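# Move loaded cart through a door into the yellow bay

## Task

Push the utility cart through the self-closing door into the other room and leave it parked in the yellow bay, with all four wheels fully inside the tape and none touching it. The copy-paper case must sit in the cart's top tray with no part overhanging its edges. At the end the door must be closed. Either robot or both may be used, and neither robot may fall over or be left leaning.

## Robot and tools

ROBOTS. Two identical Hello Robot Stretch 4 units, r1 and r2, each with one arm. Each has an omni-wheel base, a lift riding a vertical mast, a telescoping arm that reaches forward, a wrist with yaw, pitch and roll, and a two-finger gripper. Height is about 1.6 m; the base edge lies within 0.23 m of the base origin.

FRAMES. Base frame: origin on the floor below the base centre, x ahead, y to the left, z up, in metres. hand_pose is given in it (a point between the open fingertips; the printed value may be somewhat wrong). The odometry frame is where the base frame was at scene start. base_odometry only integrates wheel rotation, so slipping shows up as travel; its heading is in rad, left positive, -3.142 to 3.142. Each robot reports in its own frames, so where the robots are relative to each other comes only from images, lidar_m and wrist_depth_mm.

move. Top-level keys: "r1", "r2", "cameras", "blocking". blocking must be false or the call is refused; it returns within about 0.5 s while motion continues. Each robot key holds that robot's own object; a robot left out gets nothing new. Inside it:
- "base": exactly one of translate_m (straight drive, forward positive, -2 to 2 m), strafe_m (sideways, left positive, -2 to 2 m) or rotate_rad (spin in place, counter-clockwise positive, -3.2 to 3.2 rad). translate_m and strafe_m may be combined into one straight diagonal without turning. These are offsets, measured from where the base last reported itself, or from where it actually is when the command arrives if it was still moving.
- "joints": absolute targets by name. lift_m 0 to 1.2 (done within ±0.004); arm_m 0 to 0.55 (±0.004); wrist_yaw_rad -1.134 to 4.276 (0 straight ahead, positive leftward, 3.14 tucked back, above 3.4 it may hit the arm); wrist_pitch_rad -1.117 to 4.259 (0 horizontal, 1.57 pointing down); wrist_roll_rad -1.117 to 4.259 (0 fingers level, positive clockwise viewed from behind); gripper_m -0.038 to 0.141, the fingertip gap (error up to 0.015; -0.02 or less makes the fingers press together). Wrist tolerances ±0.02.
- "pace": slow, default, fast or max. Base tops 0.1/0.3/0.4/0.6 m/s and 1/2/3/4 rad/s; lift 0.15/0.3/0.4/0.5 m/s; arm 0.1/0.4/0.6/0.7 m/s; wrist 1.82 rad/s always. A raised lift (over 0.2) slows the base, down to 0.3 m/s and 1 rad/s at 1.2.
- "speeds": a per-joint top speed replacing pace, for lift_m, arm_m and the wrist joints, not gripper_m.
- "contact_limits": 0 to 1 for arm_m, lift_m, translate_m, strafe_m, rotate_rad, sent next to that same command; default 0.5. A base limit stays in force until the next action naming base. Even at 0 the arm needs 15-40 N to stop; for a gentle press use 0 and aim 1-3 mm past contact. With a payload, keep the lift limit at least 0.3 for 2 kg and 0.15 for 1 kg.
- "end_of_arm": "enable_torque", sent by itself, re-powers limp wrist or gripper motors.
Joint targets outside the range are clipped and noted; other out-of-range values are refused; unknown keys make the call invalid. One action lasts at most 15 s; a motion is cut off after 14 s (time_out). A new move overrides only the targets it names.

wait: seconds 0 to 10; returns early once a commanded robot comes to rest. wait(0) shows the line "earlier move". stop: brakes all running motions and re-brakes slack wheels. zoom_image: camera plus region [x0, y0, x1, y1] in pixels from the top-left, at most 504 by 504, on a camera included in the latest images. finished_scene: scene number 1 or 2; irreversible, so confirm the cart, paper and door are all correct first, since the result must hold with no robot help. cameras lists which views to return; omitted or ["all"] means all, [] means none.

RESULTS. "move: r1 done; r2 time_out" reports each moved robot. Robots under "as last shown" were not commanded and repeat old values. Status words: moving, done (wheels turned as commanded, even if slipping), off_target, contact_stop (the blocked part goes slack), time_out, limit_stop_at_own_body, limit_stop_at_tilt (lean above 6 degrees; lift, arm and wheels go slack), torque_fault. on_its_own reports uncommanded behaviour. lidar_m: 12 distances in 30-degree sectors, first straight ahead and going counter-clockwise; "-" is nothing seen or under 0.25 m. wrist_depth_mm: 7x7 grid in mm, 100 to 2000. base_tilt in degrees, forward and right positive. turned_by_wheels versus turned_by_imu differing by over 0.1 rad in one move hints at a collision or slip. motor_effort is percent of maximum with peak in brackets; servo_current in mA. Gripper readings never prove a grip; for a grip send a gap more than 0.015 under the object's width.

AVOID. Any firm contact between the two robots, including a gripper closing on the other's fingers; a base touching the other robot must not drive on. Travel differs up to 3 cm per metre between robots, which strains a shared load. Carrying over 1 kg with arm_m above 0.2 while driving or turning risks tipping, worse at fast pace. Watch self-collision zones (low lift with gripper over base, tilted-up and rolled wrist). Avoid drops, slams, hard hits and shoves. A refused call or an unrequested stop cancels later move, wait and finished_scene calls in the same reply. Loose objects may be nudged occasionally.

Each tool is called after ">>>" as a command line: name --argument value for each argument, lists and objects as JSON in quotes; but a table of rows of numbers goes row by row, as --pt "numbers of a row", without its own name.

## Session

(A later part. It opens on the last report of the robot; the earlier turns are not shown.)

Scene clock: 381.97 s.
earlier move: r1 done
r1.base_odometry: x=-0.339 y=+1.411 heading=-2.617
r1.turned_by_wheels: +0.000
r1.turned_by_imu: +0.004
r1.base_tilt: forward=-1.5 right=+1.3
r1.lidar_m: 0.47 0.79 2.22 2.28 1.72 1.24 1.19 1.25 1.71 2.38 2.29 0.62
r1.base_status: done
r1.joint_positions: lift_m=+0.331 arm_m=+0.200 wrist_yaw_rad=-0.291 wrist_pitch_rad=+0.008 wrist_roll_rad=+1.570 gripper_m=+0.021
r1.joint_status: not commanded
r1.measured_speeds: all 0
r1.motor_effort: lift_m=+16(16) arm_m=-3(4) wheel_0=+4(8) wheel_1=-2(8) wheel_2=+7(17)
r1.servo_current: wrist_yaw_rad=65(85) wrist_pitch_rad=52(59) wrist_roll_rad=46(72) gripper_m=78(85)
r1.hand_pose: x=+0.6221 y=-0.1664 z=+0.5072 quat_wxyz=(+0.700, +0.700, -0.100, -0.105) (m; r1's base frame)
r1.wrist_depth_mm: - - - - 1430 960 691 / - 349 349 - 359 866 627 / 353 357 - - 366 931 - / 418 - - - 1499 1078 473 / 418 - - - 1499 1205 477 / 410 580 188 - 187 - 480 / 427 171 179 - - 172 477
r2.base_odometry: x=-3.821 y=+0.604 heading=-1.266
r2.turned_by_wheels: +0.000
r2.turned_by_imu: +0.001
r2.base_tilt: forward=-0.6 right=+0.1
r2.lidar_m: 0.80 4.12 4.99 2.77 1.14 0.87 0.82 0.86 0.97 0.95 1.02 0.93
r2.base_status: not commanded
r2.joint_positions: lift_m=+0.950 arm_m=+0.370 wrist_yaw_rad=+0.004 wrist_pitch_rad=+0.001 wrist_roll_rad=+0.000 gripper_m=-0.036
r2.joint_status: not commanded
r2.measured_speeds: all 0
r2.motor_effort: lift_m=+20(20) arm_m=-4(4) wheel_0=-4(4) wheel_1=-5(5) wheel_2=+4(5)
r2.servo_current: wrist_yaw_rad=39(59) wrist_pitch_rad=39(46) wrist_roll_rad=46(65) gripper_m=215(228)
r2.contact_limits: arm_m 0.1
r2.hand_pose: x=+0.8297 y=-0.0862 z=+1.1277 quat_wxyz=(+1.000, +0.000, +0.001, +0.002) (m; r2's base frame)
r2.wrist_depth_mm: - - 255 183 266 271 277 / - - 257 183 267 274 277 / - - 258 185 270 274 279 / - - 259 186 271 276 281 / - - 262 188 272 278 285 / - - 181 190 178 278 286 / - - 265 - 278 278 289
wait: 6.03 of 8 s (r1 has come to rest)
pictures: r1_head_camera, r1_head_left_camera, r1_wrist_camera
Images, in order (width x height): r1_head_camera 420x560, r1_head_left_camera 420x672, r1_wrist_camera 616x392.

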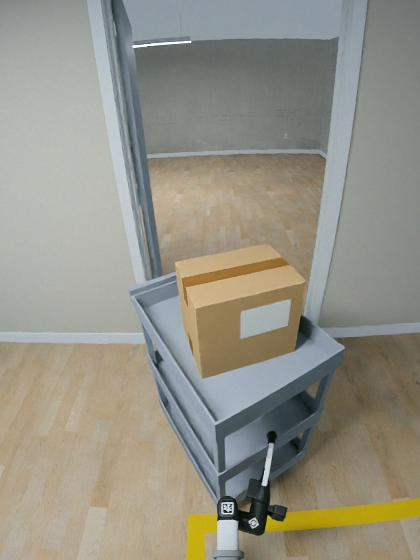

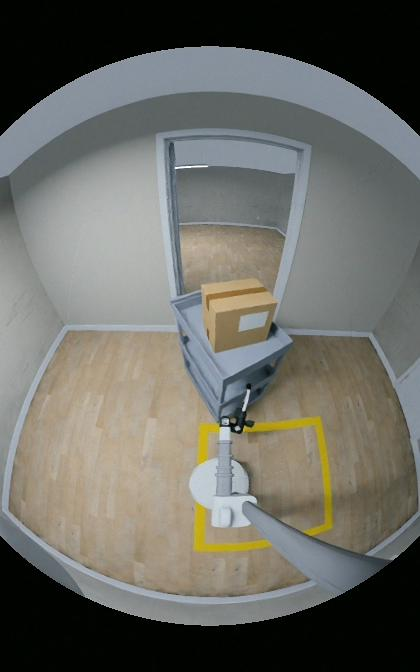

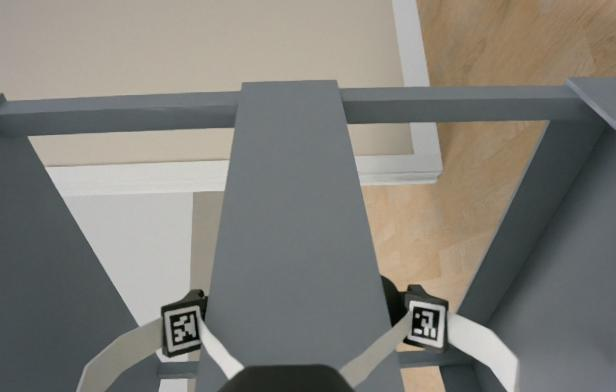

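>>> move --r1 '{"base":{"translate_m":-0.5,"strafe_m":-0.31},"pace":"slow"}' --blocking false --cameras '[]'

>>> wait --seconds 8 --cameras '["r1_head_camera","r1_head_left_camera","r1_head_right_camera"]'

Scene clock: 391.67 s.
move: r1 moving
r1.base_odometry: x=-0.332 y=+1.424 heading=-2.616
r1.turned_by_wheels: +0.002
r1.turned_by_imu: +0.002
r1.base_tilt: forward=-1.6 right=+1.3
r1.lidar_m: 0.47 0.76 2.27 2.29 1.71 1.24 1.18 1.23 1.67 2.39 2.32 0.61
r1.base_status: translate_m moving; strafe_m moving
r1.joint_positions: lift_m=+0.331 arm_m=+0.200 wrist_yaw_rad=-0.291 wrist_pitch_rad=+0.008 wrist_roll_rad=+1.570 gripper_m=+0.021
r1.joint_status: not commanded
r1.measured_speeds: translate_m=-0.048 strafe_m=-0.028 rotate_rad=-0.001 lift_m=+0.000 arm_m=+0.000 wrist_yaw_rad=+0.000 wrist_pitch_rad=+0.000 wrist_roll_rad=+0.000
r1.motor_effort: lift_m=+16(16) arm_m=-4(4) wheel_0=+11(11) wheel_1=-3(5) wheel_2=+12(15)
r1.servo_current: wrist_yaw_rad=72(85) wrist_pitch_rad=46(59) wrist_roll_rad=39(65) gripper_m=78(91)
r1.hand_pose: x=+0.6221 y=-0.1664 z=+0.5072 quat_wxyz=(+0.700, +0.700, -0.100, -0.105) (m; r1's base frame)
r1.wrist_depth_mm: - - - - 1464 976 691 / - 349 349 - 362 866 634 / 355 355 - - 368 960 - / 418 - - - 1499 1060 477 / 421 - - - 1576 1182 477 / 415 585 189 - 186 - 477 / 424 172 179 - - 156 480
r2: as last shown
r2.turned_by_imu: +0.000
r2.lidar_m: 0.81 4.15 4.98 2.79 1.17 0.85 0.82 0.89 0.97 0.94 1.01 0.91
r2.motor_effort: lift_m=+20(20) arm_m=-4(4) wheel_0=-3(4) wheel_1=-5(5) wheel_2=+4(4)
r2.servo_current: wrist_yaw_rad=46(59) wrist_pitch_rad=46(46) wrist_roll_rad=46(52) gripper_m=221(228)
r2.contact_limits: arm_m 0.1
r2.wrist_depth_mm: - - 256 183 265 272 277 / - - 258 183 266 272 278 / - - 259 185 270 276 279 / - - 260 187 271 276 281 / - - 262 188 272 278 283 / - - 181 191 178 279 285 / - - 264 - 277 278 289
pictures: none
No camera images: "cameras" was empty.

Scene clock: 398.20 s.
earlier move: r1 done
r1.base_odometry: x=-0.062 y=+1.930 heading=-2.615
r1.turned_by_wheels: +0.001
r1.turned_by_imu: +0.005
r1.base_tilt: forward=-1.6 right=+1.3
r1.lidar_m: 0.41 0.54 2.68 2.56 1.03 0.73 0.69 0.72 0.99 2.11 2.16 0.67
r1.base_status: done
r1.joint_positions: lift_m=+0.331 arm_m=+0.200 wrist_yaw_rad=-0.288 wrist_pitch_rad=+0.008 wrist_roll_rad=+1.570 gripper_m=+0.021
r1.joint_status: not commanded
r1.measured_speeds: all 0
r1.motor_effort: lift_m=+16(16) arm_m=-2(4) wheel_0=+15(18) wheel_1=+3(6) wheel_2=+9(16)
r1.servo_current: wrist_yaw_rad=72(91) wrist_pitch_rad=52(65) wrist_roll_rad=46(72) gripper_m=78(91)
r1.hand_pose: x=+0.6226 y=-0.1656 z=+0.5072 quat_wxyz=(+0.700, +0.700, -0.099, -0.104) (m; r1's base frame)
r1.wrist_depth_mm: - - - - 1808 976 699 / - - - - 1863 976 699 / - - - - 1708 1008 715 / 384 389 394 - 1366 421 407 / 389 - - - 1576 1025 - / 404 - - - 186 917 459 / 402 163 180 - 147 167 -
r2.base_odometry: x=-3.821 y=+0.604 heading=-1.266
r2.turned_by_wheels: +0.000
r2.turned_by_imu: +0.001
r2.base_tilt: forward=-0.6 right=+0.1
r2.lidar_m: 0.81 4.14 4.99 2.79 1.11 0.87 0.81 0.87 0.97 0.95 1.00 0.93
r2.base_status: not commanded
r2.joint_positions: lift_m=+0.950 arm_m=+0.370 wrist_yaw_rad=+0.004 wrist_pitch_rad=+0.001 wrist_roll_rad=+0.000 gripper_m=-0.036
r2.joint_status: not commanded
r2.measured_speeds: all 0
r2.motor_effort: lift_m=+20(20) arm_m=-4(4) wheel_0=-3(4) wheel_1=-4(5) wheel_2=+4(5)
r2.servo_current: wrist_yaw_rad=46(65) wrist_pitch_rad=46(52) wrist_roll_rad=59(65) gripper_m=215(234)
r2.contact_limits: arm_m 0.1
r2.hand_pose: x=+0.8297 y=-0.0862 z=+1.1277 quat_wxyz=(+1.000, +0.000, +0.001, +0.002) (m; r2's base frame)
r2.wrist_depth_mm: - - 255 183 265 271 277 / - - 257 182 267 273 277 / - - 257 185 268 274 279 / - - 259 187 270 277 281 / - - 262 188 271 277 283 / - - 181 190 178 279 283 / - - 265 - 274 278 287
wait: 6.53 of 8 s (r1 has come to rest)
pictures: r1_head_camera, r1_head_left_camera, r1_head_right_camera
Images, in order (width x height): r1_head_camera 420x560, r1_head_left_camera 420x672, r1_head_right_camera 420x672.

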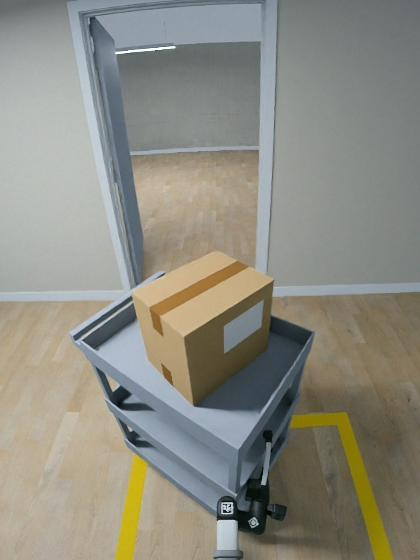

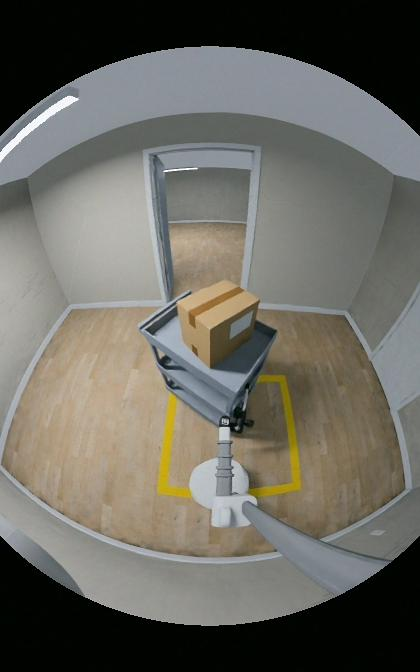

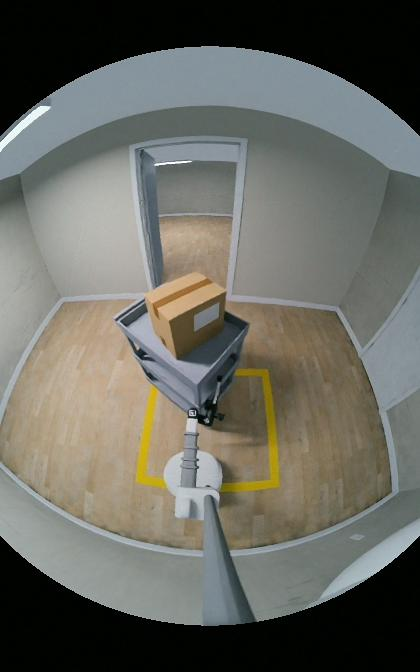

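>>> move --r1 '{"base":{"translate_m":-0.32,"strafe_m":-0.28},"pace":"slow"}' --blocking false --cameras '[]'

>>> wait --seconds 7 --cameras '["r1_head_camera","r1_head_left_camera","r1_head_right_camera"]'

Scene clock: 405.57 s.
move: r1 moving
r1.base_odometry: x=-0.058 y=+1.943 heading=-2.612
r1.turned_by_wheels: +0.003
r1.turned_by_imu: +0.003
r1.base_tilt: forward=-1.5 right=+1.3
r1.lidar_m: 0.40 0.55 2.71 2.59 0.98 0.70 0.65 0.72 0.98 2.10 2.18 0.68
r1.base_status: translate_m moving; strafe_m moving
r1.joint_positions: lift_m=+0.331 arm_m=+0.200 wrist_yaw_rad=-0.287 wrist_pitch_rad=+0.008 wrist_roll_rad=+1.570 gripper_m=+0.021
r1.joint_status: not commanded
r1.measured_speeds: translate_m=-0.039 strafe_m=-0.033 rotate_rad=+0.000 lift_m=+0.000 arm_m=+0.000 wrist_yaw_rad=+0.004 wrist_pitch_rad=+0.000 wrist_roll_rad=+0.000
r1.motor_effort: lift_m=+16(16) arm_m=-4(4) wheel_0=+17(17) wheel_1=-1(3) wheel_2=+15(16)
r1.servo_current: wrist_yaw_rad=85(91) wrist_pitch_rad=52(52) wrist_roll_rad=39(59) gripper_m=78(78)
r1.hand_pose: x=+0.6227 y=-0.1655 z=+0.5072 quat_wxyz=(+0.700, +0.700, -0.098, -0.104) (m; r1's base frame)
r1.wrist_depth_mm: - - - - 1756 991 691 / - - - - 1808 960 699 / - - - - 1661 1008 707 / 387 392 392 - 1397 415 404 / 392 - - - 1537 1008 - / 407 - - - 185 904 455 / 402 157 179 - 147 167 -
r2: as last shown
r2.turned_by_imu: +0.000
r2.lidar_m: 0.80 4.15 5.00 2.81 1.13 0.85 0.82 0.87 0.99 0.94 1.02 0.92
r2.motor_effort: lift_m=+20(20) arm_m=-4(4) wheel_0=-4(4) wheel_1=-5(5) wheel_2=+4(4)
r2.servo_current: wrist_yaw_rad=46(59) wrist_pitch_rad=39(46) wrist_roll_rad=52(59) gripper_m=221(228)
r2.contact_limits: arm_m 0.1
r2.wrist_depth_mm: - - 256 183 265 270 276 / - - 256 183 267 273 277 / - - 258 185 268 274 281 / - - 260 186 270 276 281 / - - 260 188 272 278 283 / - - 181 190 177 279 283 / - - 264 - 277 278 289
pictures: none
No camera images: "cameras" was empty.

Scene clock: 410.53 s.
earlier move: r1 done
r1.base_odometry: x=+0.073 y=+2.333 heading=-2.612
r1.turned_by_wheels: +0.000
r1.turned_by_imu: +0.006
r1.base_tilt: forward=-1.6 right=+1.3
r1.lidar_m: 0.39 0.55 3.00 1.51 0.55 0.40 0.35 0.40 0.56 1.55 1.91 0.70
r1.base_status: done
r1.joint_positions: lift_m=+0.331 arm_m=+0.200 wrist_yaw_rad=-0.283 wrist_pitch_rad=+0.008 wrist_roll_rad=+1.570 gripper_m=+0.021
r1.joint_status: not commanded
r1.measured_speeds: all 0
r1.motor_effort: lift_m=+16(16) arm_m=+4(4) wheel_0=+16(22) wheel_1=+5(6) wheel_2=+10(17)
r1.servo_current: wrist_yaw_rad=98(124) wrist_pitch_rad=52(59) wrist_roll_rad=59(78) gripper_m=78(85)
r1.hand_pose: x=+0.6235 y=-0.1644 z=+0.5072 quat_wxyz=(+0.700, +0.700, -0.097, -0.102) (m; r1's base frame)
r1.wrist_depth_mm: - - - - 1808 960 691 / - - - - 1863 976 707 / - - - - 1808 991 759 / 394 394 - - 402 402 404 / 410 - - - 1537 1118 - / 410 - - - 194 917 - / 402 163 178 - 147 167 -
r2.base_odometry: x=-3.821 y=+0.604 heading=-1.266
r2.turned_by_wheels: +0.000
r2.turned_by_imu: +0.001
r2.base_tilt: forward=-0.6 right=+0.1
r2.lidar_m: 0.80 4.12 4.98 2.81 1.14 0.84 0.81 0.87 1.00 0.93 1.02 0.91
r2.base_status: not commanded
r2.joint_positions: lift_m=+0.950 arm_m=+0.370 wrist_yaw_rad=+0.004 wrist_pitch_rad=+0.001 wrist_roll_rad=+0.000 gripper_m=-0.036
r2.joint_status: not commanded
r2.measured_speeds: all 0
r2.motor_effort: lift_m=+20(20) arm_m=-4(4) wheel_0=-4(4) wheel_1=-5(5) wheel_2=+4(5)
r2.servo_current: wrist_yaw_rad=59(65) wrist_pitch_rad=39(52) wrist_roll_rad=39(59) gripper_m=221(228)
r2.contact_limits: arm_m 0.1
r2.hand_pose: x=+0.8297 y=-0.0862 z=+1.1277 quat_wxyz=(+1.000, +0.000, +0.001, +0.002) (m; r2's base frame)
r2.wrist_depth_mm: - - 255 182 265 270 276 / - - 257 182 267 273 279 / - - 258 184 267 274 281 / - - 258 187 271 276 281 / - - 262 189 271 278 283 / - - 181 190 178 279 286 / - - 264 - 277 279 289
wait: 4.97 of 7 s (r1 has come to rest)
pictures: r1_head_camera, r1_head_left_camera, r1_head_right_camera
Images, in order (width x height): r1_head_camera 420x560, r1_head_left_camera 420x672, r1_head_right_camera 420x672.

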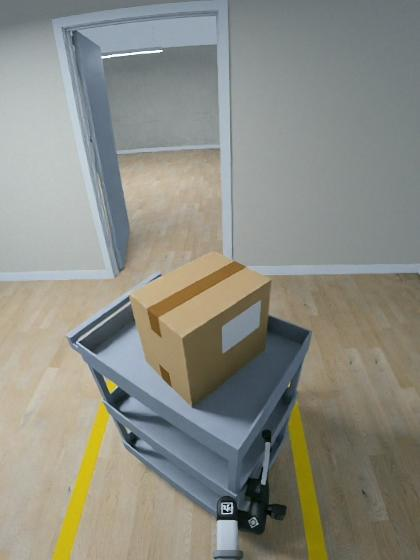

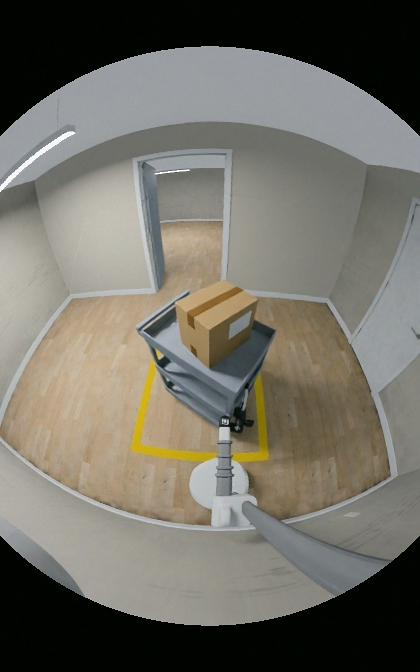

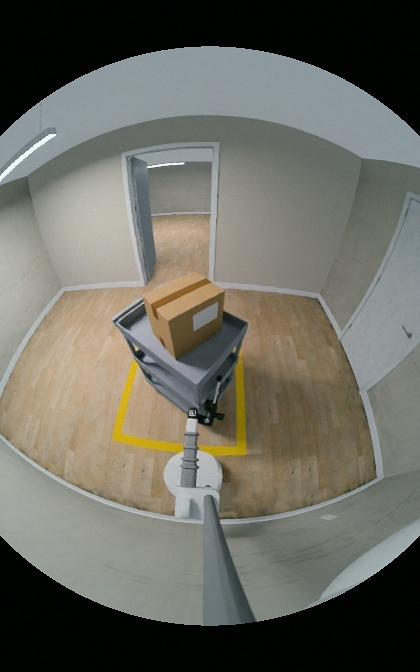

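>>> zoom_image --camera "r1_head_left_camera" --region '[110, 270, 310, 480]'

>>> zoom_image --camera "r1_head_right_camera" --region '[90, 270, 290, 480]'

>>> zoom_image --camera "r1_head_camera" --region '[40, 300, 360, 560]'

Scaled by 2.400 from the camera's 420x672 image, which has a finer 600x960 frame.

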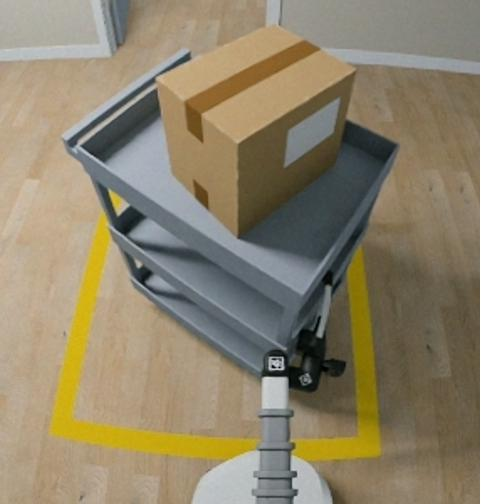

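Scaled by 2.400 from the camera's 420x672 image, which has a finer 600x960 frame.

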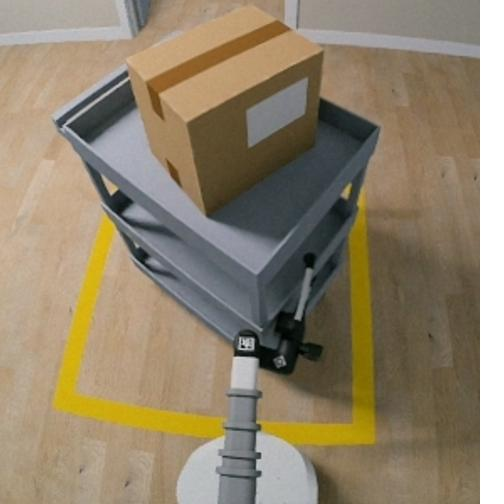

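Scaled by 1.575 from the camera's 420x560 image, which has a finer 600x800 frame.

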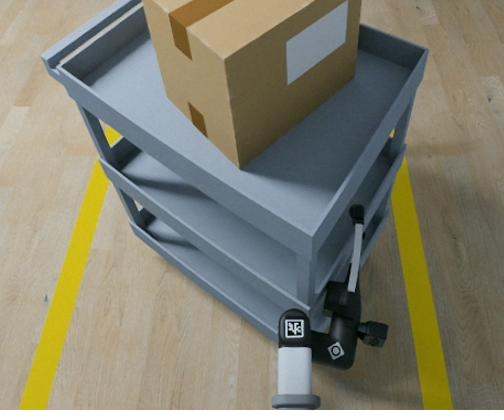

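>>> move --r1 '{"joints":{"arm_m":0.06},"pace":"slow"}' --blocking false --cameras '[]'

>>> wait --seconds 3 --cameras '["r1_head_camera","r1_head_left_camera","r1_head_right_camera"]'

>>> zoom_image --camera "r1_head_left_camera" --region '[110, 270, 310, 480]'

>>> zoom_image --camera "r1_head_camera" --region '[40, 300, 360, 560]'

Scene clock: 424.73 s.
move: r1 moving
r1.base_odometry: x=+0.072 y=+2.333 heading=-2.613
r1.turned_by_wheels: -0.001
r1.turned_by_imu: -0.001
r1.base_tilt: forward=-1.6 right=+1.3
r1.lidar_m: 0.40 0.54 2.98 1.52 0.55 0.37 0.37 0.38 0.57 1.56 1.92 0.64
r1.base_status: not commanded
r1.joint_positions: lift_m=+0.331 arm_m=+0.188 wrist_yaw_rad=-0.283 wrist_pitch_rad=+0.008 wrist_roll_rad=+1.570 gripper_m=+0.021
r1.joint_status: arm_m moving
r1.measured_speeds: translate_m=+0.000 strafe_m=+0.000 rotate_rad=-0.001 lift_m=+0.000 arm_m=-0.049 wrist_yaw_rad=+0.000 wrist_pitch_rad=+0.000 wrist_roll_rad=+0.000
r1.motor_effort: lift_m=+16(16) arm_m=-3(8) wheel_0=+10(16) wheel_1=+5(6) wheel_2=+10(10)
r1.servo_current: wrist_yaw_rad=91(111) wrist_pitch_rad=46(59) wrist_roll_rad=52(59) gripper_m=78(85)
r1.hand_pose: x=+0.6110 y=-0.1644 z=+0.5072 quat_wxyz=(+0.700, +0.700, -0.097, -0.102) (m; r1's base frame)
r1.wrist_depth_mm: - - - - 1756 976 699 / - - - - 1921 991 699 / - - - - 1863 1008 741 / 392 - 413 - 402 831 404 / 410 - - - 1576 1098 - / 404 - - - 193 480 459 / 402 164 178 - 147 167 -
r2: as last shown
r2.turned_by_imu: +0.000
r2.lidar_m: 0.77 4.14 5.00 2.82 1.14 0.86 0.82 0.87 0.98 0.94 1.01 0.92
r2.motor_effort: lift_m=+20(20) arm_m=-4(4) wheel_0=-4(4) wheel_1=-5(5) wheel_2=+4(4)
r2.servo_current: wrist_yaw_rad=46(59) wrist_pitch_rad=39(46) wrist_roll_rad=46(52) gripper_m=221(228)
r2.contact_limits: arm_m 0.1
r2.wrist_depth_mm: - - 256 182 265 272 277 / - - 257 183 268 272 278 / - - 257 184 268 274 279 / - - 260 186 271 277 281 / - - 260 189 271 278 285 / - - 181 190 178 279 285 / - - 263 - 277 279 287
pictures: none
No camera images: "cameras" was empty.

Scene clock: 426.93 s.
earlier move: r1 done
r1.base_odometry: x=+0.072 y=+2.333 heading=-2.614
r1.turned_by_wheels: -0.001
r1.turned_by_imu: -0.002
r1.base_tilt: forward=-1.6 right=+1.3
r1.lidar_m: 0.29 0.42 2.98 1.56 0.56 0.37 0.35 0.39 0.57 1.58 1.92 0.37
r1.base_status: not commanded
r1.joint_positions: lift_m=+0.331 arm_m=+0.060 wrist_yaw_rad=-0.297 wrist_pitch_rad=+0.008 wrist_roll_rad=+1.570 gripper_m=+0.021
r1.joint_status: all done
r1.measured_speeds: all 0
r1.motor_effort: lift_m=+16(16) arm_m=-6(9) wheel_0=+0(16) wheel_1=+2(6) wheel_2=+4(10)
r1.servo_current: wrist_yaw_rad=46(117) wrist_pitch_rad=46(59) wrist_roll_rad=65(65) gripper_m=78(91)
r1.hand_pose: x=+0.4812 y=-0.1681 z=+0.5072 quat_wxyz=(+0.699, +0.699, -0.102, -0.107) (m; r1's base frame)
r1.wrist_depth_mm: - - - - 1921 1008 707 / - - - - 1863 1008 715 / - - - - 1756 960 676 / 384 - - - 1397 960 - / 407 - - - 1576 1098 - / 407 - 187 - 182 171 484 / 427 163 157 - - 170 -
r2.base_odometry: x=-3.821 y=+0.604 heading=-1.266
r2.turned_by_wheels: +0.000
r2.turned_by_imu: +0.000
r2.base_tilt: forward=-0.5 right=+0.1
r2.lidar_m: 0.80 4.10 4.98 2.81 1.12 0.86 0.81 0.89 0.99 0.94 1.02 0.91
r2.base_status: not commanded
r2.joint_positions: lift_m=+0.950 arm_m=+0.370 wrist_yaw_rad=+0.004 wrist_pitch_rad=+0.001 wrist_roll_rad=+0.000 gripper_m=-0.036
r2.joint_status: not commanded
r2.measured_speeds: all 0
r2.motor_effort: lift_m=+20(20) arm_m=-4(4) wheel_0=-4(4) wheel_1=-5(5) wheel_2=+4(5)
r2.servo_current: wrist_yaw_rad=39(59) wrist_pitch_rad=39(46) wrist_roll_rad=39(59) gripper_m=221(228)
r2.contact_limits: arm_m 0.1
r2.hand_pose: x=+0.8297 y=-0.0862 z=+1.1277 quat_wxyz=(+1.000, +0.000, +0.001, +0.002) (m; r2's base frame)
r2.wrist_depth_mm: - - 255 182 265 271 276 / - - 256 183 267 273 277 / - - 257 185 267 274 281 / - - 258 186 271 276 282 / - - 262 189 272 277 283 / - - 181 189 178 279 283 / - - 265 - 276 279 287
wait: 2.20 of 3 s (r1 has come to rest)
pictures: r1_head_camera, r1_head_left_camera, r1_head_right_camera
Images, in order (width x height): r1_head_camera 420x560, r1_head_left_camera 420x672, r1_head_right_camera 420x672.

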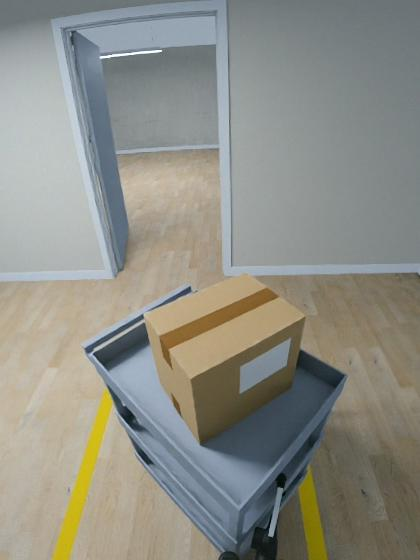

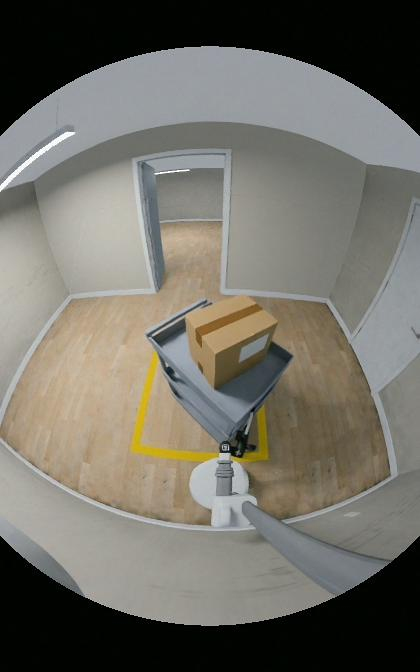

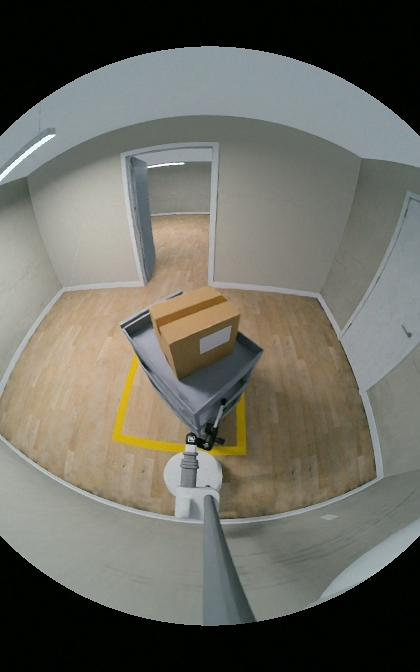

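Scaled by 2.400 from the camera's 420x672 image, which has a finer 600x960 frame.

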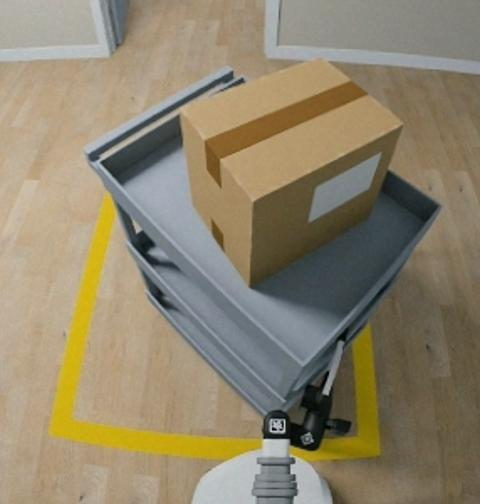

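Scaled by 1.575 from the camera's 420x560 image, which has a finer 600x800 frame.

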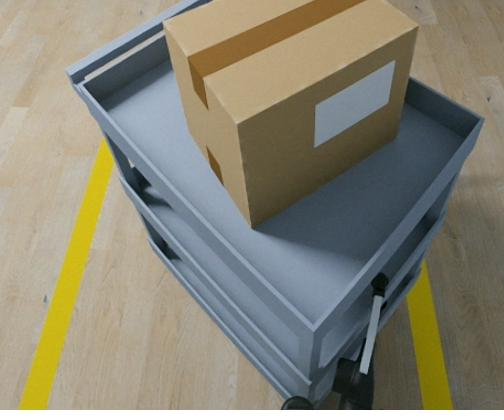

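>>> move --r1 '{"base":{"strafe_m":0.13},"pace":"slow"}' --blocking false --cameras '[]'

>>> wait --seconds 4 --cameras '["r1_head_camera","r1_head_left_camera","r1_head_right_camera"]'

>>> zoom_image --camera "r1_head_left_camera" --region '[110, 270, 310, 480]'

>>> zoom_image --camera "r1_head_right_camera" --region '[90, 270, 290, 480]'

Scene clock: 434.97 s.
move: r1 moving
r1.base_odometry: x=+0.079 y=+2.321 heading=-2.615
r1.turned_by_wheels: -0.001
r1.turned_by_imu: -0.001
r1.base_tilt: forward=-1.6 right=+1.3
r1.lidar_m: 0.28 0.43 2.96 1.54 0.55 0.38 0.36 0.37 0.56 1.57 1.91 0.38
r1.base_status: strafe_m moving
r1.joint_positions: lift_m=+0.331 arm_m=+0.060 wrist_yaw_rad=-0.302 wrist_pitch_rad=+0.008 wrist_roll_rad=+1.570 gripper_m=+0.021
r1.joint_status: not commanded
r1.measured_speeds: translate_m=+0.000 strafe_m=+0.056 rotate_rad=-0.001 lift_m=+0.000 arm_m=-0.001 wrist_yaw_rad=-0.023 wrist_pitch_rad=+0.000 wrist_roll_rad=+0.000
r1.motor_effort: lift_m=+16(16) arm_m=-4(6) wheel_0=-14(14) wheel_1=+6(7) wheel_2=+0(3)
r1.servo_current: wrist_yaw_rad=52(59) wrist_pitch_rad=46(59) wrist_roll_rad=59(65) gripper_m=72(85)
r1.hand_pose: x=+0.4802 y=-0.1693 z=+0.5072 quat_wxyz=(+0.699, +0.699, -0.104, -0.109) (m; r1's base frame)
r1.wrist_depth_mm: - - - - 1808 991 715 / - - - - 1863 991 699 / - - - - 1708 931 683 / 384 - - - 1430 891 - / 410 - - - 1366 1098 - / 404 - 193 - 183 171 480 / 404 172 156 - - 170 -
r2: as last shown
r2.lidar_m: 0.83 4.14 4.99 2.79 1.14 0.85 0.81 0.88 0.97 0.94 1.02 0.93
r2.motor_effort: lift_m=+20(20) arm_m=-4(4) wheel_0=-4(4) wheel_1=-4(5) wheel_2=+4(5)
r2.servo_current: wrist_yaw_rad=46(59) wrist_pitch_rad=39(46) wrist_roll_rad=39(65) gripper_m=221(228)
r2.contact_limits: arm_m 0.1
r2.wrist_depth_mm: - - 256 183 265 272 276 / - - 258 183 266 273 278 / - - 259 185 268 274 281 / - - 260 187 271 277 281 / - - 262 188 272 277 283 / - - 181 190 178 278 285 / - - 264 - 277 278 287
pictures: none
No camera images: "cameras" was empty.

Scene clock: 436.90 s.
earlier move: r1 done
r1.base_odometry: x=+0.138 y=+2.221 heading=-2.615
r1.turned_by_wheels: +0.000
r1.turned_by_imu: +0.000
r1.base_tilt: forward=-1.6 right=+1.3
r1.lidar_m: 0.29 0.47 2.84 1.55 0.55 0.39 0.36 0.40 0.57 1.54 2.02 0.38
r1.base_status: done
r1.joint_positions: lift_m=+0.331 arm_m=+0.060 wrist_yaw_rad=-0.306 wrist_pitch_rad=+0.008 wrist_roll_rad=+1.570 gripper_m=+0.021
r1.joint_status: not commanded
r1.measured_speeds: all 0
r1.motor_effort: lift_m=+16(16) arm_m=+4(6) wheel_0=-6(18) wheel_1=+1(7) wheel_2=-6(7)
r1.servo_current: wrist_yaw_rad=39(72) wrist_pitch_rad=52(59) wrist_roll_rad=59(65) gripper_m=78(85)
r1.hand_pose: x=+0.4795 y=-0.1703 z=+0.5072 quat_wxyz=(+0.699, +0.699, -0.105, -0.111) (m; r1's base frame)
r1.wrist_depth_mm: - - - - 1863 1008 707 / - - - - 1921 1008 707 / 379 377 379 - 384 389 389 / 415 - - - 1708 1098 - / 415 - - - 1499 1008 477 / 413 - 183 - 182 171 473 / 407 157 154 - - 150 -
r2.base_odometry: x=-3.821 y=+0.604 heading=-1.266
r2.turned_by_wheels: +0.000
r2.turned_by_imu: +0.000
r2.base_tilt: forward=-0.6 right=+0.1
r2.lidar_m: 0.80 4.12 5.01 2.80 1.13 0.85 0.82 0.88 1.00 0.96 1.02 0.91
r2.base_status: not commanded
r2.joint_positions: lift_m=+0.950 arm_m=+0.370 wrist_yaw_rad=+0.004 wrist_pitch_rad=+0.001 wrist_roll_rad=+0.000 gripper_m=-0.036
r2.joint_status: not commanded
r2.measured_speeds: all 0
r2.motor_effort: lift_m=+20(21) arm_m=-3(4) wheel_0=-3(4) wheel_1=-5(5) wheel_2=+4(5)
r2.servo_current: wrist_yaw_rad=52(65) wrist_pitch_rad=39(46) wrist_roll_rad=52(65) gripper_m=221(228)
r2.contact_limits: arm_m 0.1
r2.hand_pose: x=+0.8297 y=-0.0862 z=+1.1277 quat_wxyz=(+1.000, +0.000, +0.001, +0.002) (m; r2's base frame)
r2.wrist_depth_mm: - - 255 182 266 271 276 / - - 257 183 266 273 278 / - - 258 185 270 274 281 / - - 259 187 271 277 282 / - - 260 188 272 278 285 / - - 181 190 178 279 283 / - - 265 - 276 277 286
wait: 1.93 of 4 s (r1 has come to rest)
pictures: r1_head_camera, r1_head_left_camera, r1_head_right_camera
Images, in order (width x height): r1_head_camera 420x560, r1_head_left_camera 420x672, r1_head_right_camera 420x672.

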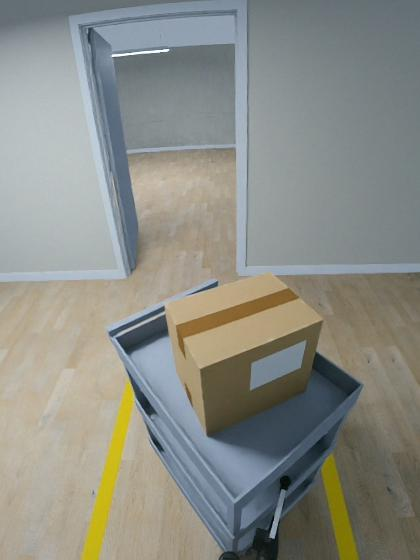

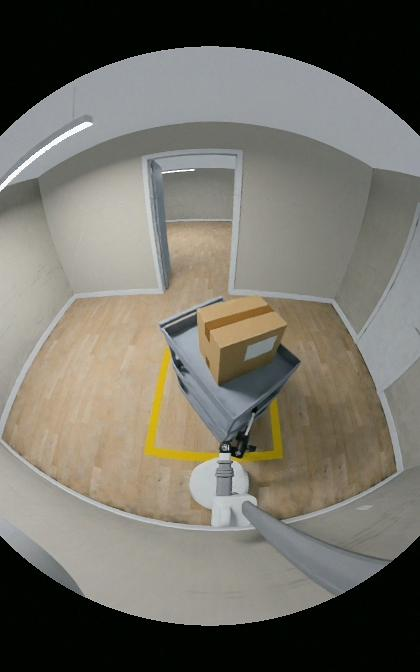

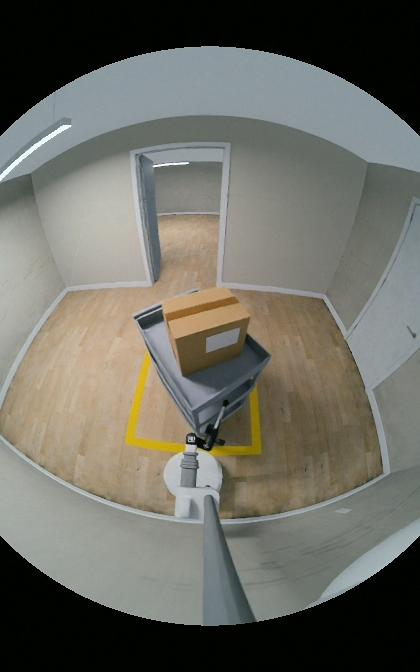

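Scaled by 2.400 from the camera's 420x672 image, which has a finer 600x960 frame.

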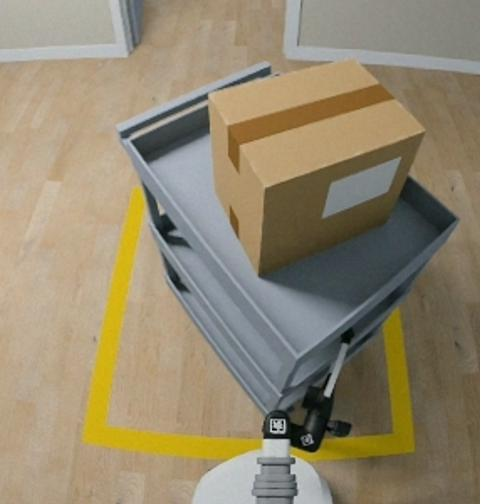

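Scaled by 2.400 from the camera's 420x672 image, which has a finer 600x960 frame.

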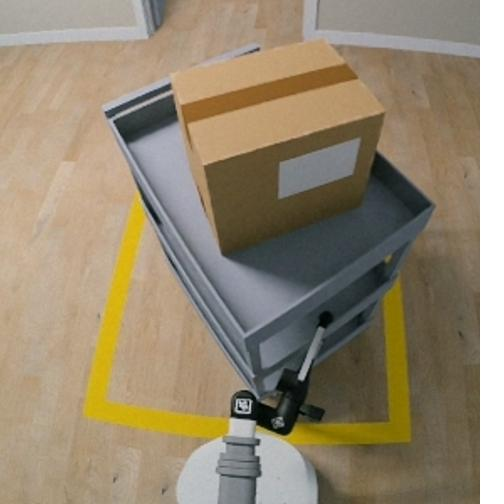

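>>> move --r1 '{"base":{"strafe_m":0.13},"pace":"slow"}' --blocking false --cameras '[]'

>>> wait --seconds 4 --cameras '["r1_head_camera","r1_head_left_camera","r1_head_right_camera"]'

>>> zoom_image --camera "r1_head_left_camera" --region '[110, 270, 310, 480]'

>>> zoom_image --camera "r1_head_right_camera" --region '[90, 270, 290, 480]'

Scene clock: 445.70 s.
move: r1 moving
r1.base_odometry: x=+0.145 y=+2.209 heading=-2.616
r1.turned_by_wheels: -0.001
r1.turned_by_imu: -0.001
r1.base_tilt: forward=-1.6 right=+1.3
r1.lidar_m: 0.29 0.51 2.84 1.54 0.54 0.39 0.36 0.40 0.56 1.54 2.05 0.36
r1.base_status: strafe_m moving
r1.joint_positions: lift_m=+0.331 arm_m=+0.060 wrist_yaw_rad=-0.307 wrist_pitch_rad=+0.008 wrist_roll_rad=+1.570 gripper_m=+0.021
r1.joint_status: not commanded
r1.measured_speeds: translate_m=-0.001 strafe_m=+0.058 rotate_rad=+0.001 lift_m=+0.000 arm_m=+0.000 wrist_yaw_rad=-0.006 wrist_pitch_rad=+0.000 wrist_roll_rad=+0.000
r1.motor_effort: lift_m=+16(16) arm_m=+4(4) wheel_0=-12(15) wheel_1=+4(6) wheel_2=-6(6)
r1.servo_current: wrist_yaw_rad=72(72) wrist_pitch_rad=52(59) wrist_roll_rad=59(65) gripper_m=85(85)
r1.hand_pose: x=+0.4793 y=-0.1705 z=+0.5072 quat_wxyz=(+0.699, +0.699, -0.105, -0.111) (m; r1's base frame)
r1.wrist_depth_mm: - - - - 1863 1008 707 / - - - - 1921 1008 707 / 375 377 375 - 384 384 389 / 413 - - - 1661 1078 - / 415 - - - 1366 1025 480 / 413 - 182 - 181 170 477 / 407 157 154 - - 141 -
r2: as last shown
r2.base_tilt: forward=-0.5 right=+0.1
r2.lidar_m: 0.78 4.15 4.96 2.79 1.12 0.86 0.81 0.86 0.98 0.94 1.02 0.95
r2.motor_effort: lift_m=+20(20) arm_m=-4(4) wheel_0=-3(4) wheel_1=-5(5) wheel_2=+4(4)
r2.servo_current: wrist_yaw_rad=46(52) wrist_pitch_rad=39(46) wrist_roll_rad=39(52) gripper_m=215(228)
r2.contact_limits: arm_m 0.1
r2.wrist_depth_mm: - - 255 183 266 271 276 / - - 257 183 267 272 278 / - - 258 185 268 274 279 / - - 259 187 270 276 281 / - - 260 188 272 277 282 / - - 182 190 178 278 285 / - - 264 - 276 278 287
pictures: none
No camera images: "cameras" was empty.

Scene clock: 447.63 s.
earlier move: r1 done
r1.base_odometry: x=+0.203 y=+2.109 heading=-2.616
r1.turned_by_wheels: +0.000
r1.turned_by_imu: +0.000
r1.base_tilt: forward=-1.6 right=+1.2
r1.lidar_m: 0.31 0.62 2.71 1.59 0.53 0.39 0.37 0.39 0.58 1.55 2.17 0.38
r1.base_status: done
r1.joint_positions: lift_m=+0.331 arm_m=+0.060 wrist_yaw_rad=-0.308 wrist_pitch_rad=+0.008 wrist_roll_rad=+1.570 gripper_m=+0.021
r1.joint_status: not commanded
r1.measured_speeds: all 0
r1.motor_effort: lift_m=+16(16) arm_m=+4(4) wheel_0=-7(15) wheel_1=+2(6) wheel_2=-7(8)
r1.servo_current: wrist_yaw_rad=78(78) wrist_pitch_rad=52(59) wrist_roll_rad=39(65) gripper_m=78(91)
r1.hand_pose: x=+0.4792 y=-0.1707 z=+0.5072 quat_wxyz=(+0.699, +0.699, -0.106, -0.111) (m; r1's base frame)
r1.wrist_depth_mm: - - - - 1863 991 707 / - - - - 1499 891 654 / 392 - - - 1537 931 750 / 415 - - - 1499 1025 - / 413 - - - 1397 1182 477 / 413 591 183 - 181 166 477 / 410 157 - - - 141 -
r2.base_odometry: x=-3.821 y=+0.604 heading=-1.266
r2.turned_by_wheels: +0.000
r2.turned_by_imu: +0.000
r2.base_tilt: forward=-0.5 right=+0.1
r2.lidar_m: 0.80 4.14 4.99 2.83 1.13 0.86 0.81 0.88 1.00 0.94 1.02 0.93
r2.base_status: not commanded
r2.joint_positions: lift_m=+0.950 arm_m=+0.370 wrist_yaw_rad=+0.004 wrist_pitch_rad=+0.001 wrist_roll_rad=+0.000 gripper_m=-0.036
r2.joint_status: not commanded
r2.measured_speeds: all 0
r2.motor_effort: lift_m=+20(20) arm_m=-4(4) wheel_0=-4(4) wheel_1=-5(5) wheel_2=+4(4)
r2.servo_current: wrist_yaw_rad=46(59) wrist_pitch_rad=39(46) wrist_roll_rad=46(59) gripper_m=221(228)
r2.contact_limits: arm_m 0.1
r2.hand_pose: x=+0.8297 y=-0.0862 z=+1.1277 quat_wxyz=(+1.000, +0.000, +0.001, +0.002) (m; r2's base frame)
r2.wrist_depth_mm: - - 255 182 266 271 276 / - - 256 183 266 273 279 / - - 259 185 271 276 279 / - - 259 187 271 277 282 / - - 262 188 272 277 282 / - - 181 190 178 278 285 / - - 264 - 276 279 287
wait: 1.93 of 4 s (r1 has come to rest)
pictures: r1_head_camera, r1_head_left_camera, r1_head_right_camera
Images, in order (width x height): r1_head_camera 420x560, r1_head_left_camera 420x672, r1_head_right_camera 420x672.

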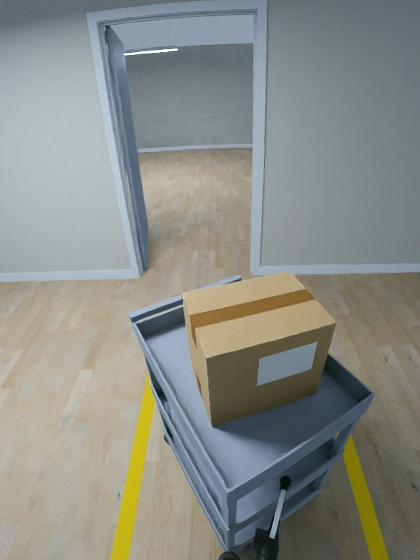

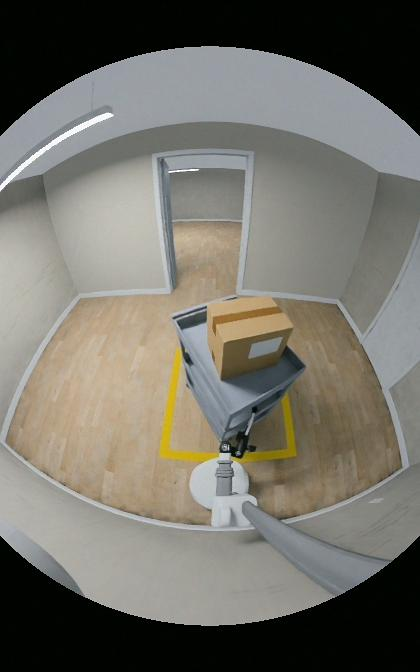

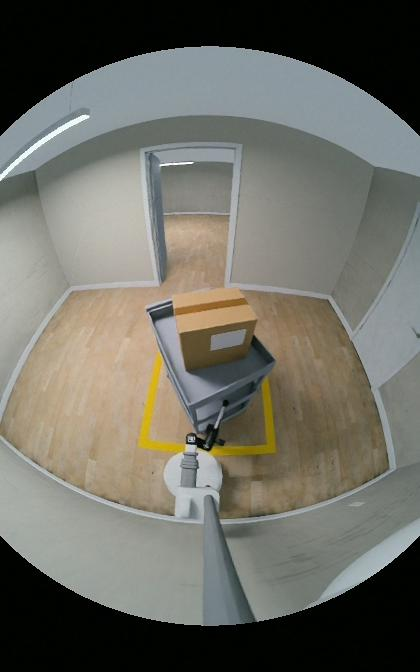

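Scaled by 2.400 from the camera's 420x672 image, which has a finer 600x960 frame.

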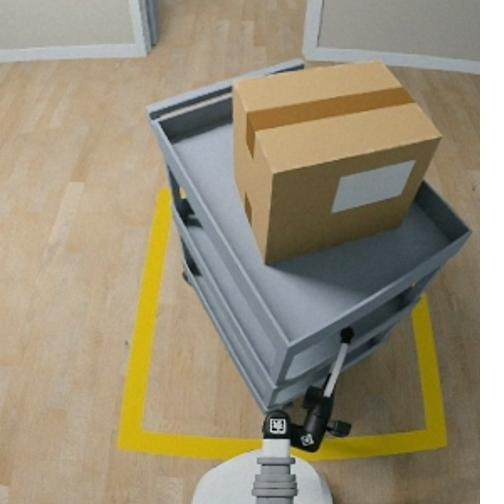

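Scaled by 2.400 from the camera's 420x672 image, which has a finer 600x960 frame.

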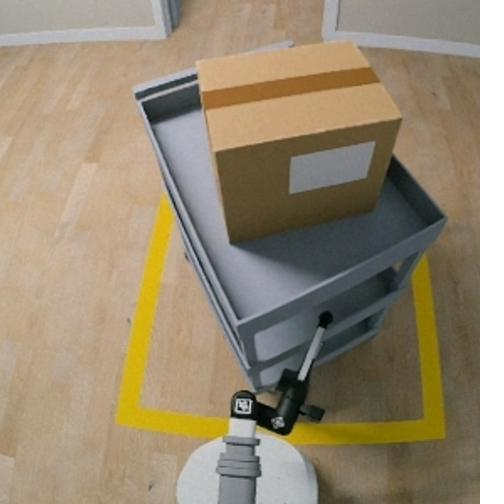

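>>> move --r1 '{"joints":{"gripper_m":0.141}}' --blocking false --cameras '[]'

>>> wait --seconds 2.5 --cameras '[]'

>>> move --r1 '{"base":{"translate_m":-0.08},"joints":{"arm_m":0.0},"pace":"slow"}' --blocking false --cameras '[]'

>>> wait --seconds 3 --cameras '["r1_wrist_camera","r1_head_left_camera"]'

Scene clock: 454.23 s.
move: r1 moving
r1.base_odometry: x=+0.203 y=+2.109 heading=-2.616
r1.turned_by_wheels: +0.000
r1.turned_by_imu: +0.000
r1.base_tilt: forward=-1.6 right=+1.3
r1.lidar_m: 0.32 0.59 2.72 1.56 0.55 0.38 0.36 0.39 0.56 1.53 2.17 0.38
r1.base_status: not commanded
r1.joint_positions: lift_m=+0.331 arm_m=+0.060 wrist_yaw_rad=-0.308 wrist_pitch_rad=+0.008 wrist_roll_rad=+1.570 gripper_m=+0.040
r1.joint_status: gripper_m moving
r1.measured_speeds: all 0
r1.motor_effort: lift_m=+16(16) arm_m=+4(4) wheel_0=-7(7) wheel_1=+2(2) wheel_2=-7(7)
r1.servo_current: wrist_yaw_rad=65(72) wrist_pitch_rad=59(59) wrist_roll_rad=39(65) gripper_m=59(78)
r1.hand_pose: x=+0.4792 y=-0.1707 z=+0.5072 quat_wxyz=(+0.699, +0.699, -0.106, -0.111) (m; r1's base frame)
r1.wrist_depth_mm: - - - - 1863 1025 699 / - - - - 1499 891 676 / 375 - - - 1397 831 379 / 410 - - - 1499 1025 - / 436 - - - 1397 1205 477 / 410 591 185 - 184 175 480 / 430 164 150 - - - 473
r2: as last shown
r2.base_tilt: forward=-0.6 right=+0.1
r2.lidar_m: 0.80 4.12 5.01 2.81 1.15 0.83 0.80 0.84 1.00 0.93 1.01 0.91
r2.motor_effort: lift_m=+20(20) arm_m=-4(4) wheel_0=-3(4) wheel_1=-5(5) wheel_2=+4(5)
r2.servo_current: wrist_yaw_rad=52(59) wrist_pitch_rad=46(52) wrist_roll_rad=46(52) gripper_m=215(228)
r2.contact_limits: arm_m 0.1
r2.wrist_depth_mm: - - 257 182 266 270 276 / - - 256 183 267 273 278 / - - 258 185 268 274 279 / - - 259 186 270 276 282 / - - 262 188 272 277 285 / - - 181 190 178 279 285 / - - 264 - 276 278 287
pictures: none
No camera images: "cameras" was empty.

Scene clock: 455.90 s.
earlier move: r1 done
r1.base_odometry: x=+0.203 y=+2.109 heading=-2.616
r1.turned_by_wheels: +0.000
r1.turned_by_imu: +0.000
r1.base_tilt: forward=-1.6 right=+1.3
r1.lidar_m: 0.32 0.58 2.73 1.56 0.56 0.40 0.38 0.39 0.56 1.54 2.18 0.41
r1.base_status: not commanded
r1.joint_positions: lift_m=+0.331 arm_m=+0.060 wrist_yaw_rad=-0.308 wrist_pitch_rad=+0.007 wrist_roll_rad=+1.570 gripper_m=+0.141
r1.joint_status: all done
r1.measured_speeds: all 0
r1.motor_effort: lift_m=+16(16) arm_m=+4(4) wheel_0=-7(7) wheel_1=+2(2) wheel_2=-7(7)
r1.servo_current: wrist_yaw_rad=39(78) wrist_pitch_rad=52(59) wrist_roll_rad=46(65) gripper_m=46(91)
r1.hand_pose: x=+0.4792 y=-0.1707 z=+0.5073 quat_wxyz=(+0.699, +0.699, -0.106, -0.111) (m; r1's base frame)
r1.wrist_depth_mm: - - - - 1921 1042 715 / - - - - 1661 960 683 / 370 - - - 1397 854 384 / 407 - - - 1576 1042 - / 430 - - - 1397 1098 484 / 404 208 180 - - 190 484 / 421 574 - 141 - - 484
r2.base_odometry: x=-3.821 y=+0.604 heading=-1.266
r2.turned_by_wheels: +0.000
r2.turned_by_imu: +0.000
r2.base_tilt: forward=-0.6 right=+0.1
r2.lidar_m: 0.79 4.14 5.01 2.81 1.12 0.85 0.81 0.89 0.99 0.94 1.04 0.92
r2.base_status: not commanded
r2.joint_positions: lift_m=+0.950 arm_m=+0.370 wrist_yaw_rad=+0.004 wrist_pitch_rad=+0.001 wrist_roll_rad=+0.000 gripper_m=-0.036
r2.joint_status: not commanded
r2.measured_speeds: all 0
r2.motor_effort: lift_m=+20(20) arm_m=-4(4) wheel_0=-3(4) wheel_1=-5(5) wheel_2=+4(5)
r2.servo_current: wrist_yaw_rad=52(65) wrist_pitch_rad=39(52) wrist_roll_rad=52(52) gripper_m=221(228)
r2.contact_limits: arm_m 0.1
r2.hand_pose: x=+0.8297 y=-0.0862 z=+1.1277 quat_wxyz=(+1.000, +0.000, +0.001, +0.002) (m; r2's base frame)
r2.wrist_depth_mm: - - 256 183 265 271 277 / - - 257 183 267 273 277 / - - 258 185 268 277 279 / - - 259 186 271 277 282 / - - 260 188 272 277 283 / - - 181 190 177 279 285 / - - 263 - 277 281 287
wait: 1.67 of 2.5 s (r1 has come to rest)
pictures: none
No camera images: "cameras" was empty.

Scene clock: 456.40 s.
move: r1 moving
r1.base_odometry: x=+0.213 y=+2.115 heading=-2.616
r1.turned_by_wheels: +0.000
r1.turned_by_imu: +0.000
r1.base_tilt: forward=-1.6 right=+1.3
r1.lidar_m: 0.32 0.64 2.73 1.51 0.55 0.37 0.36 0.37 0.53 1.47 2.18 0.40
r1.base_status: translate_m moving
r1.joint_positions: lift_m=+0.331 arm_m=+0.047 wrist_yaw_rad=-0.303 wrist_pitch_rad=+0.007 wrist_roll_rad=+1.570 gripper_m=+0.141
r1.joint_status: arm_m moving
r1.measured_speeds: translate_m=-0.048 strafe_m=+0.000 rotate_rad=-0.001 lift_m=+0.000 arm_m=-0.049 wrist_yaw_rad=+0.000 wrist_pitch_rad=+0.000 wrist_roll_rad=+0.000
r1.motor_effort: lift_m=+16(16) arm_m=-5(7) wheel_0=-5(8) wheel_1=-3(6) wheel_2=+6(6)
r1.servo_current: wrist_yaw_rad=52(85) wrist_pitch_rad=52(59) wrist_roll_rad=72(72) gripper_m=46(46)
r1.hand_pose: x=+0.4675 y=-0.1694 z=+0.5074 quat_wxyz=(+0.699, +0.699, -0.104, -0.109) (m; r1's base frame)
r1.wrist_depth_mm: - - - - 1808 1008 741 / - - - - 1464 866 394 / 379 - - - 1537 946 - / 410 - - - 1576 1025 484 / 424 - - - 1576 1205 484 / 402 208 183 - 182 195 492 / 413 525 - 142 - - 484
r2: as last shown
r2.lidar_m: 0.80 4.13 4.94 2.81 1.15 0.84 0.83 0.88 0.99 0.94 1.02 0.91
r2.motor_effort: lift_m=+20(20) arm_m=-4(4) wheel_0=-4(4) wheel_1=-5(5) wheel_2=+4(5)
r2.servo_current: wrist_yaw_rad=52(59) wrist_pitch_rad=39(39) wrist_roll_rad=39(52) gripper_m=221(228)
r2.contact_limits: arm_m 0.1
r2.wrist_depth_mm: - - 257 182 266 271 277 / - - 257 183 267 274 277 / - - 259 185 268 274 281 / - - 260 187 270 278 282 / - - 262 189 271 277 282 / - - 181 190 178 278 285 / - - 265 - 278 281 287
pictures: none
No camera images: "cameras" was empty.

Scene clock: 457.97 s.
earlier move: r1 done
r1.base_odometry: x=+0.272 y=+2.149 heading=-2.617
r1.turned_by_wheels: +0.000
r1.turned_by_imu: +0.000
r1.base_tilt: forward=-1.6 right=+1.3
r1.lidar_m: 0.41 0.74 2.73 1.24 0.43 0.31 0.28 0.30 0.45 1.18 2.17 0.49
r1.base_status: done
r1.joint_positions: lift_m=+0.331 arm_m=+0.000 wrist_yaw_rad=-0.303 wrist_pitch_rad=+0.007 wrist_roll_rad=+1.570 gripper_m=+0.141
r1.joint_status: all done
r1.measured_speeds: all 0
r1.motor_effort: lift_m=+16(16) arm_m=-5(7) wheel_0=-4(8) wheel_1=-2(6) wheel_2=+2(7)
r1.servo_current: wrist_yaw_rad=39(85) wrist_pitch_rad=52(59) wrist_roll_rad=46(72) gripper_m=39(52)
r1.hand_pose: x=+0.4202 y=-0.1694 z=+0.5075 quat_wxyz=(+0.699, +0.699, -0.104, -0.109) (m; r1's base frame)
r1.wrist_depth_mm: - - - - 1863 1008 723 / - - - - 1921 1008 699 / - - - - 504 508 492 / 436 - - - 1983 1182 424 / 424 585 - - 1756 668 488 / 399 211 - - 211 195 484 / 413 496 - 142 - - 484
r2.base_odometry: x=-3.821 y=+0.604 heading=-1.266
r2.turned_by_wheels: +0.000
r2.turned_by_imu: +0.000
r2.base_tilt: forward=-0.6 right=+0.0
r2.lidar_m: 0.79 4.10 4.94 2.83 1.15 0.83 0.82 0.87 0.98 0.93 1.02 0.94
r2.base_status: not commanded
r2.joint_positions: lift_m=+0.950 arm_m=+0.370 wrist_yaw_rad=+0.004 wrist_pitch_rad=+0.001 wrist_roll_rad=+0.000 gripper_m=-0.036
r2.joint_status: not commanded
r2.measured_speeds: all 0
r2.motor_effort: lift_m=+20(20) arm_m=-4(4) wheel_0=-4(4) wheel_1=-4(5) wheel_2=+4(5)
r2.servo_current: wrist_yaw_rad=46(59) wrist_pitch_rad=39(46) wrist_roll_rad=46(59) gripper_m=221(228)
r2.contact_limits: arm_m 0.1
r2.hand_pose: x=+0.8297 y=-0.0862 z=+1.1277 quat_wxyz=(+1.000, +0.000, +0.001, +0.002) (m; r2's base frame)
r2.wrist_depth_mm: - - 256 182 266 271 276 / - - 258 183 266 272 278 / - - 258 185 270 273 278 / - - 259 187 271 277 282 / - - 262 189 271 278 283 / - - 181 190 178 281 286 / - - 263 - 276 278 287
wait: 1.57 of 3 s (r1 has come to rest)
pictures: r1_head_left_camera, r1_wrist_camera
Images, in order (width x height): r1_head_left_camera 420x672, r1_wrist_camera 616x392.

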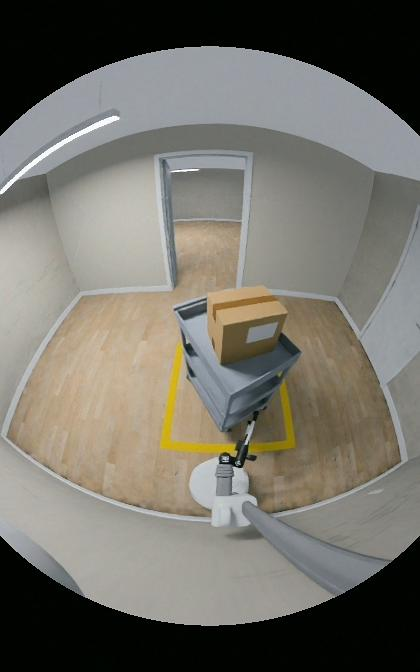

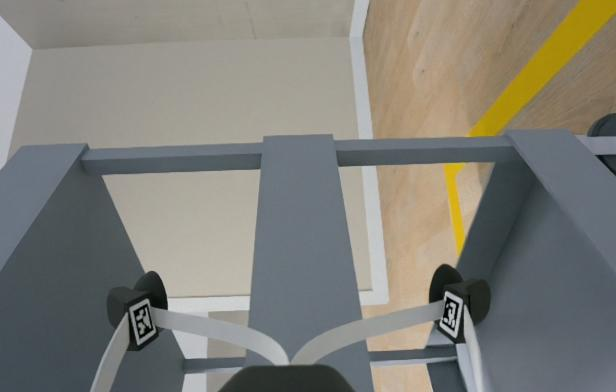

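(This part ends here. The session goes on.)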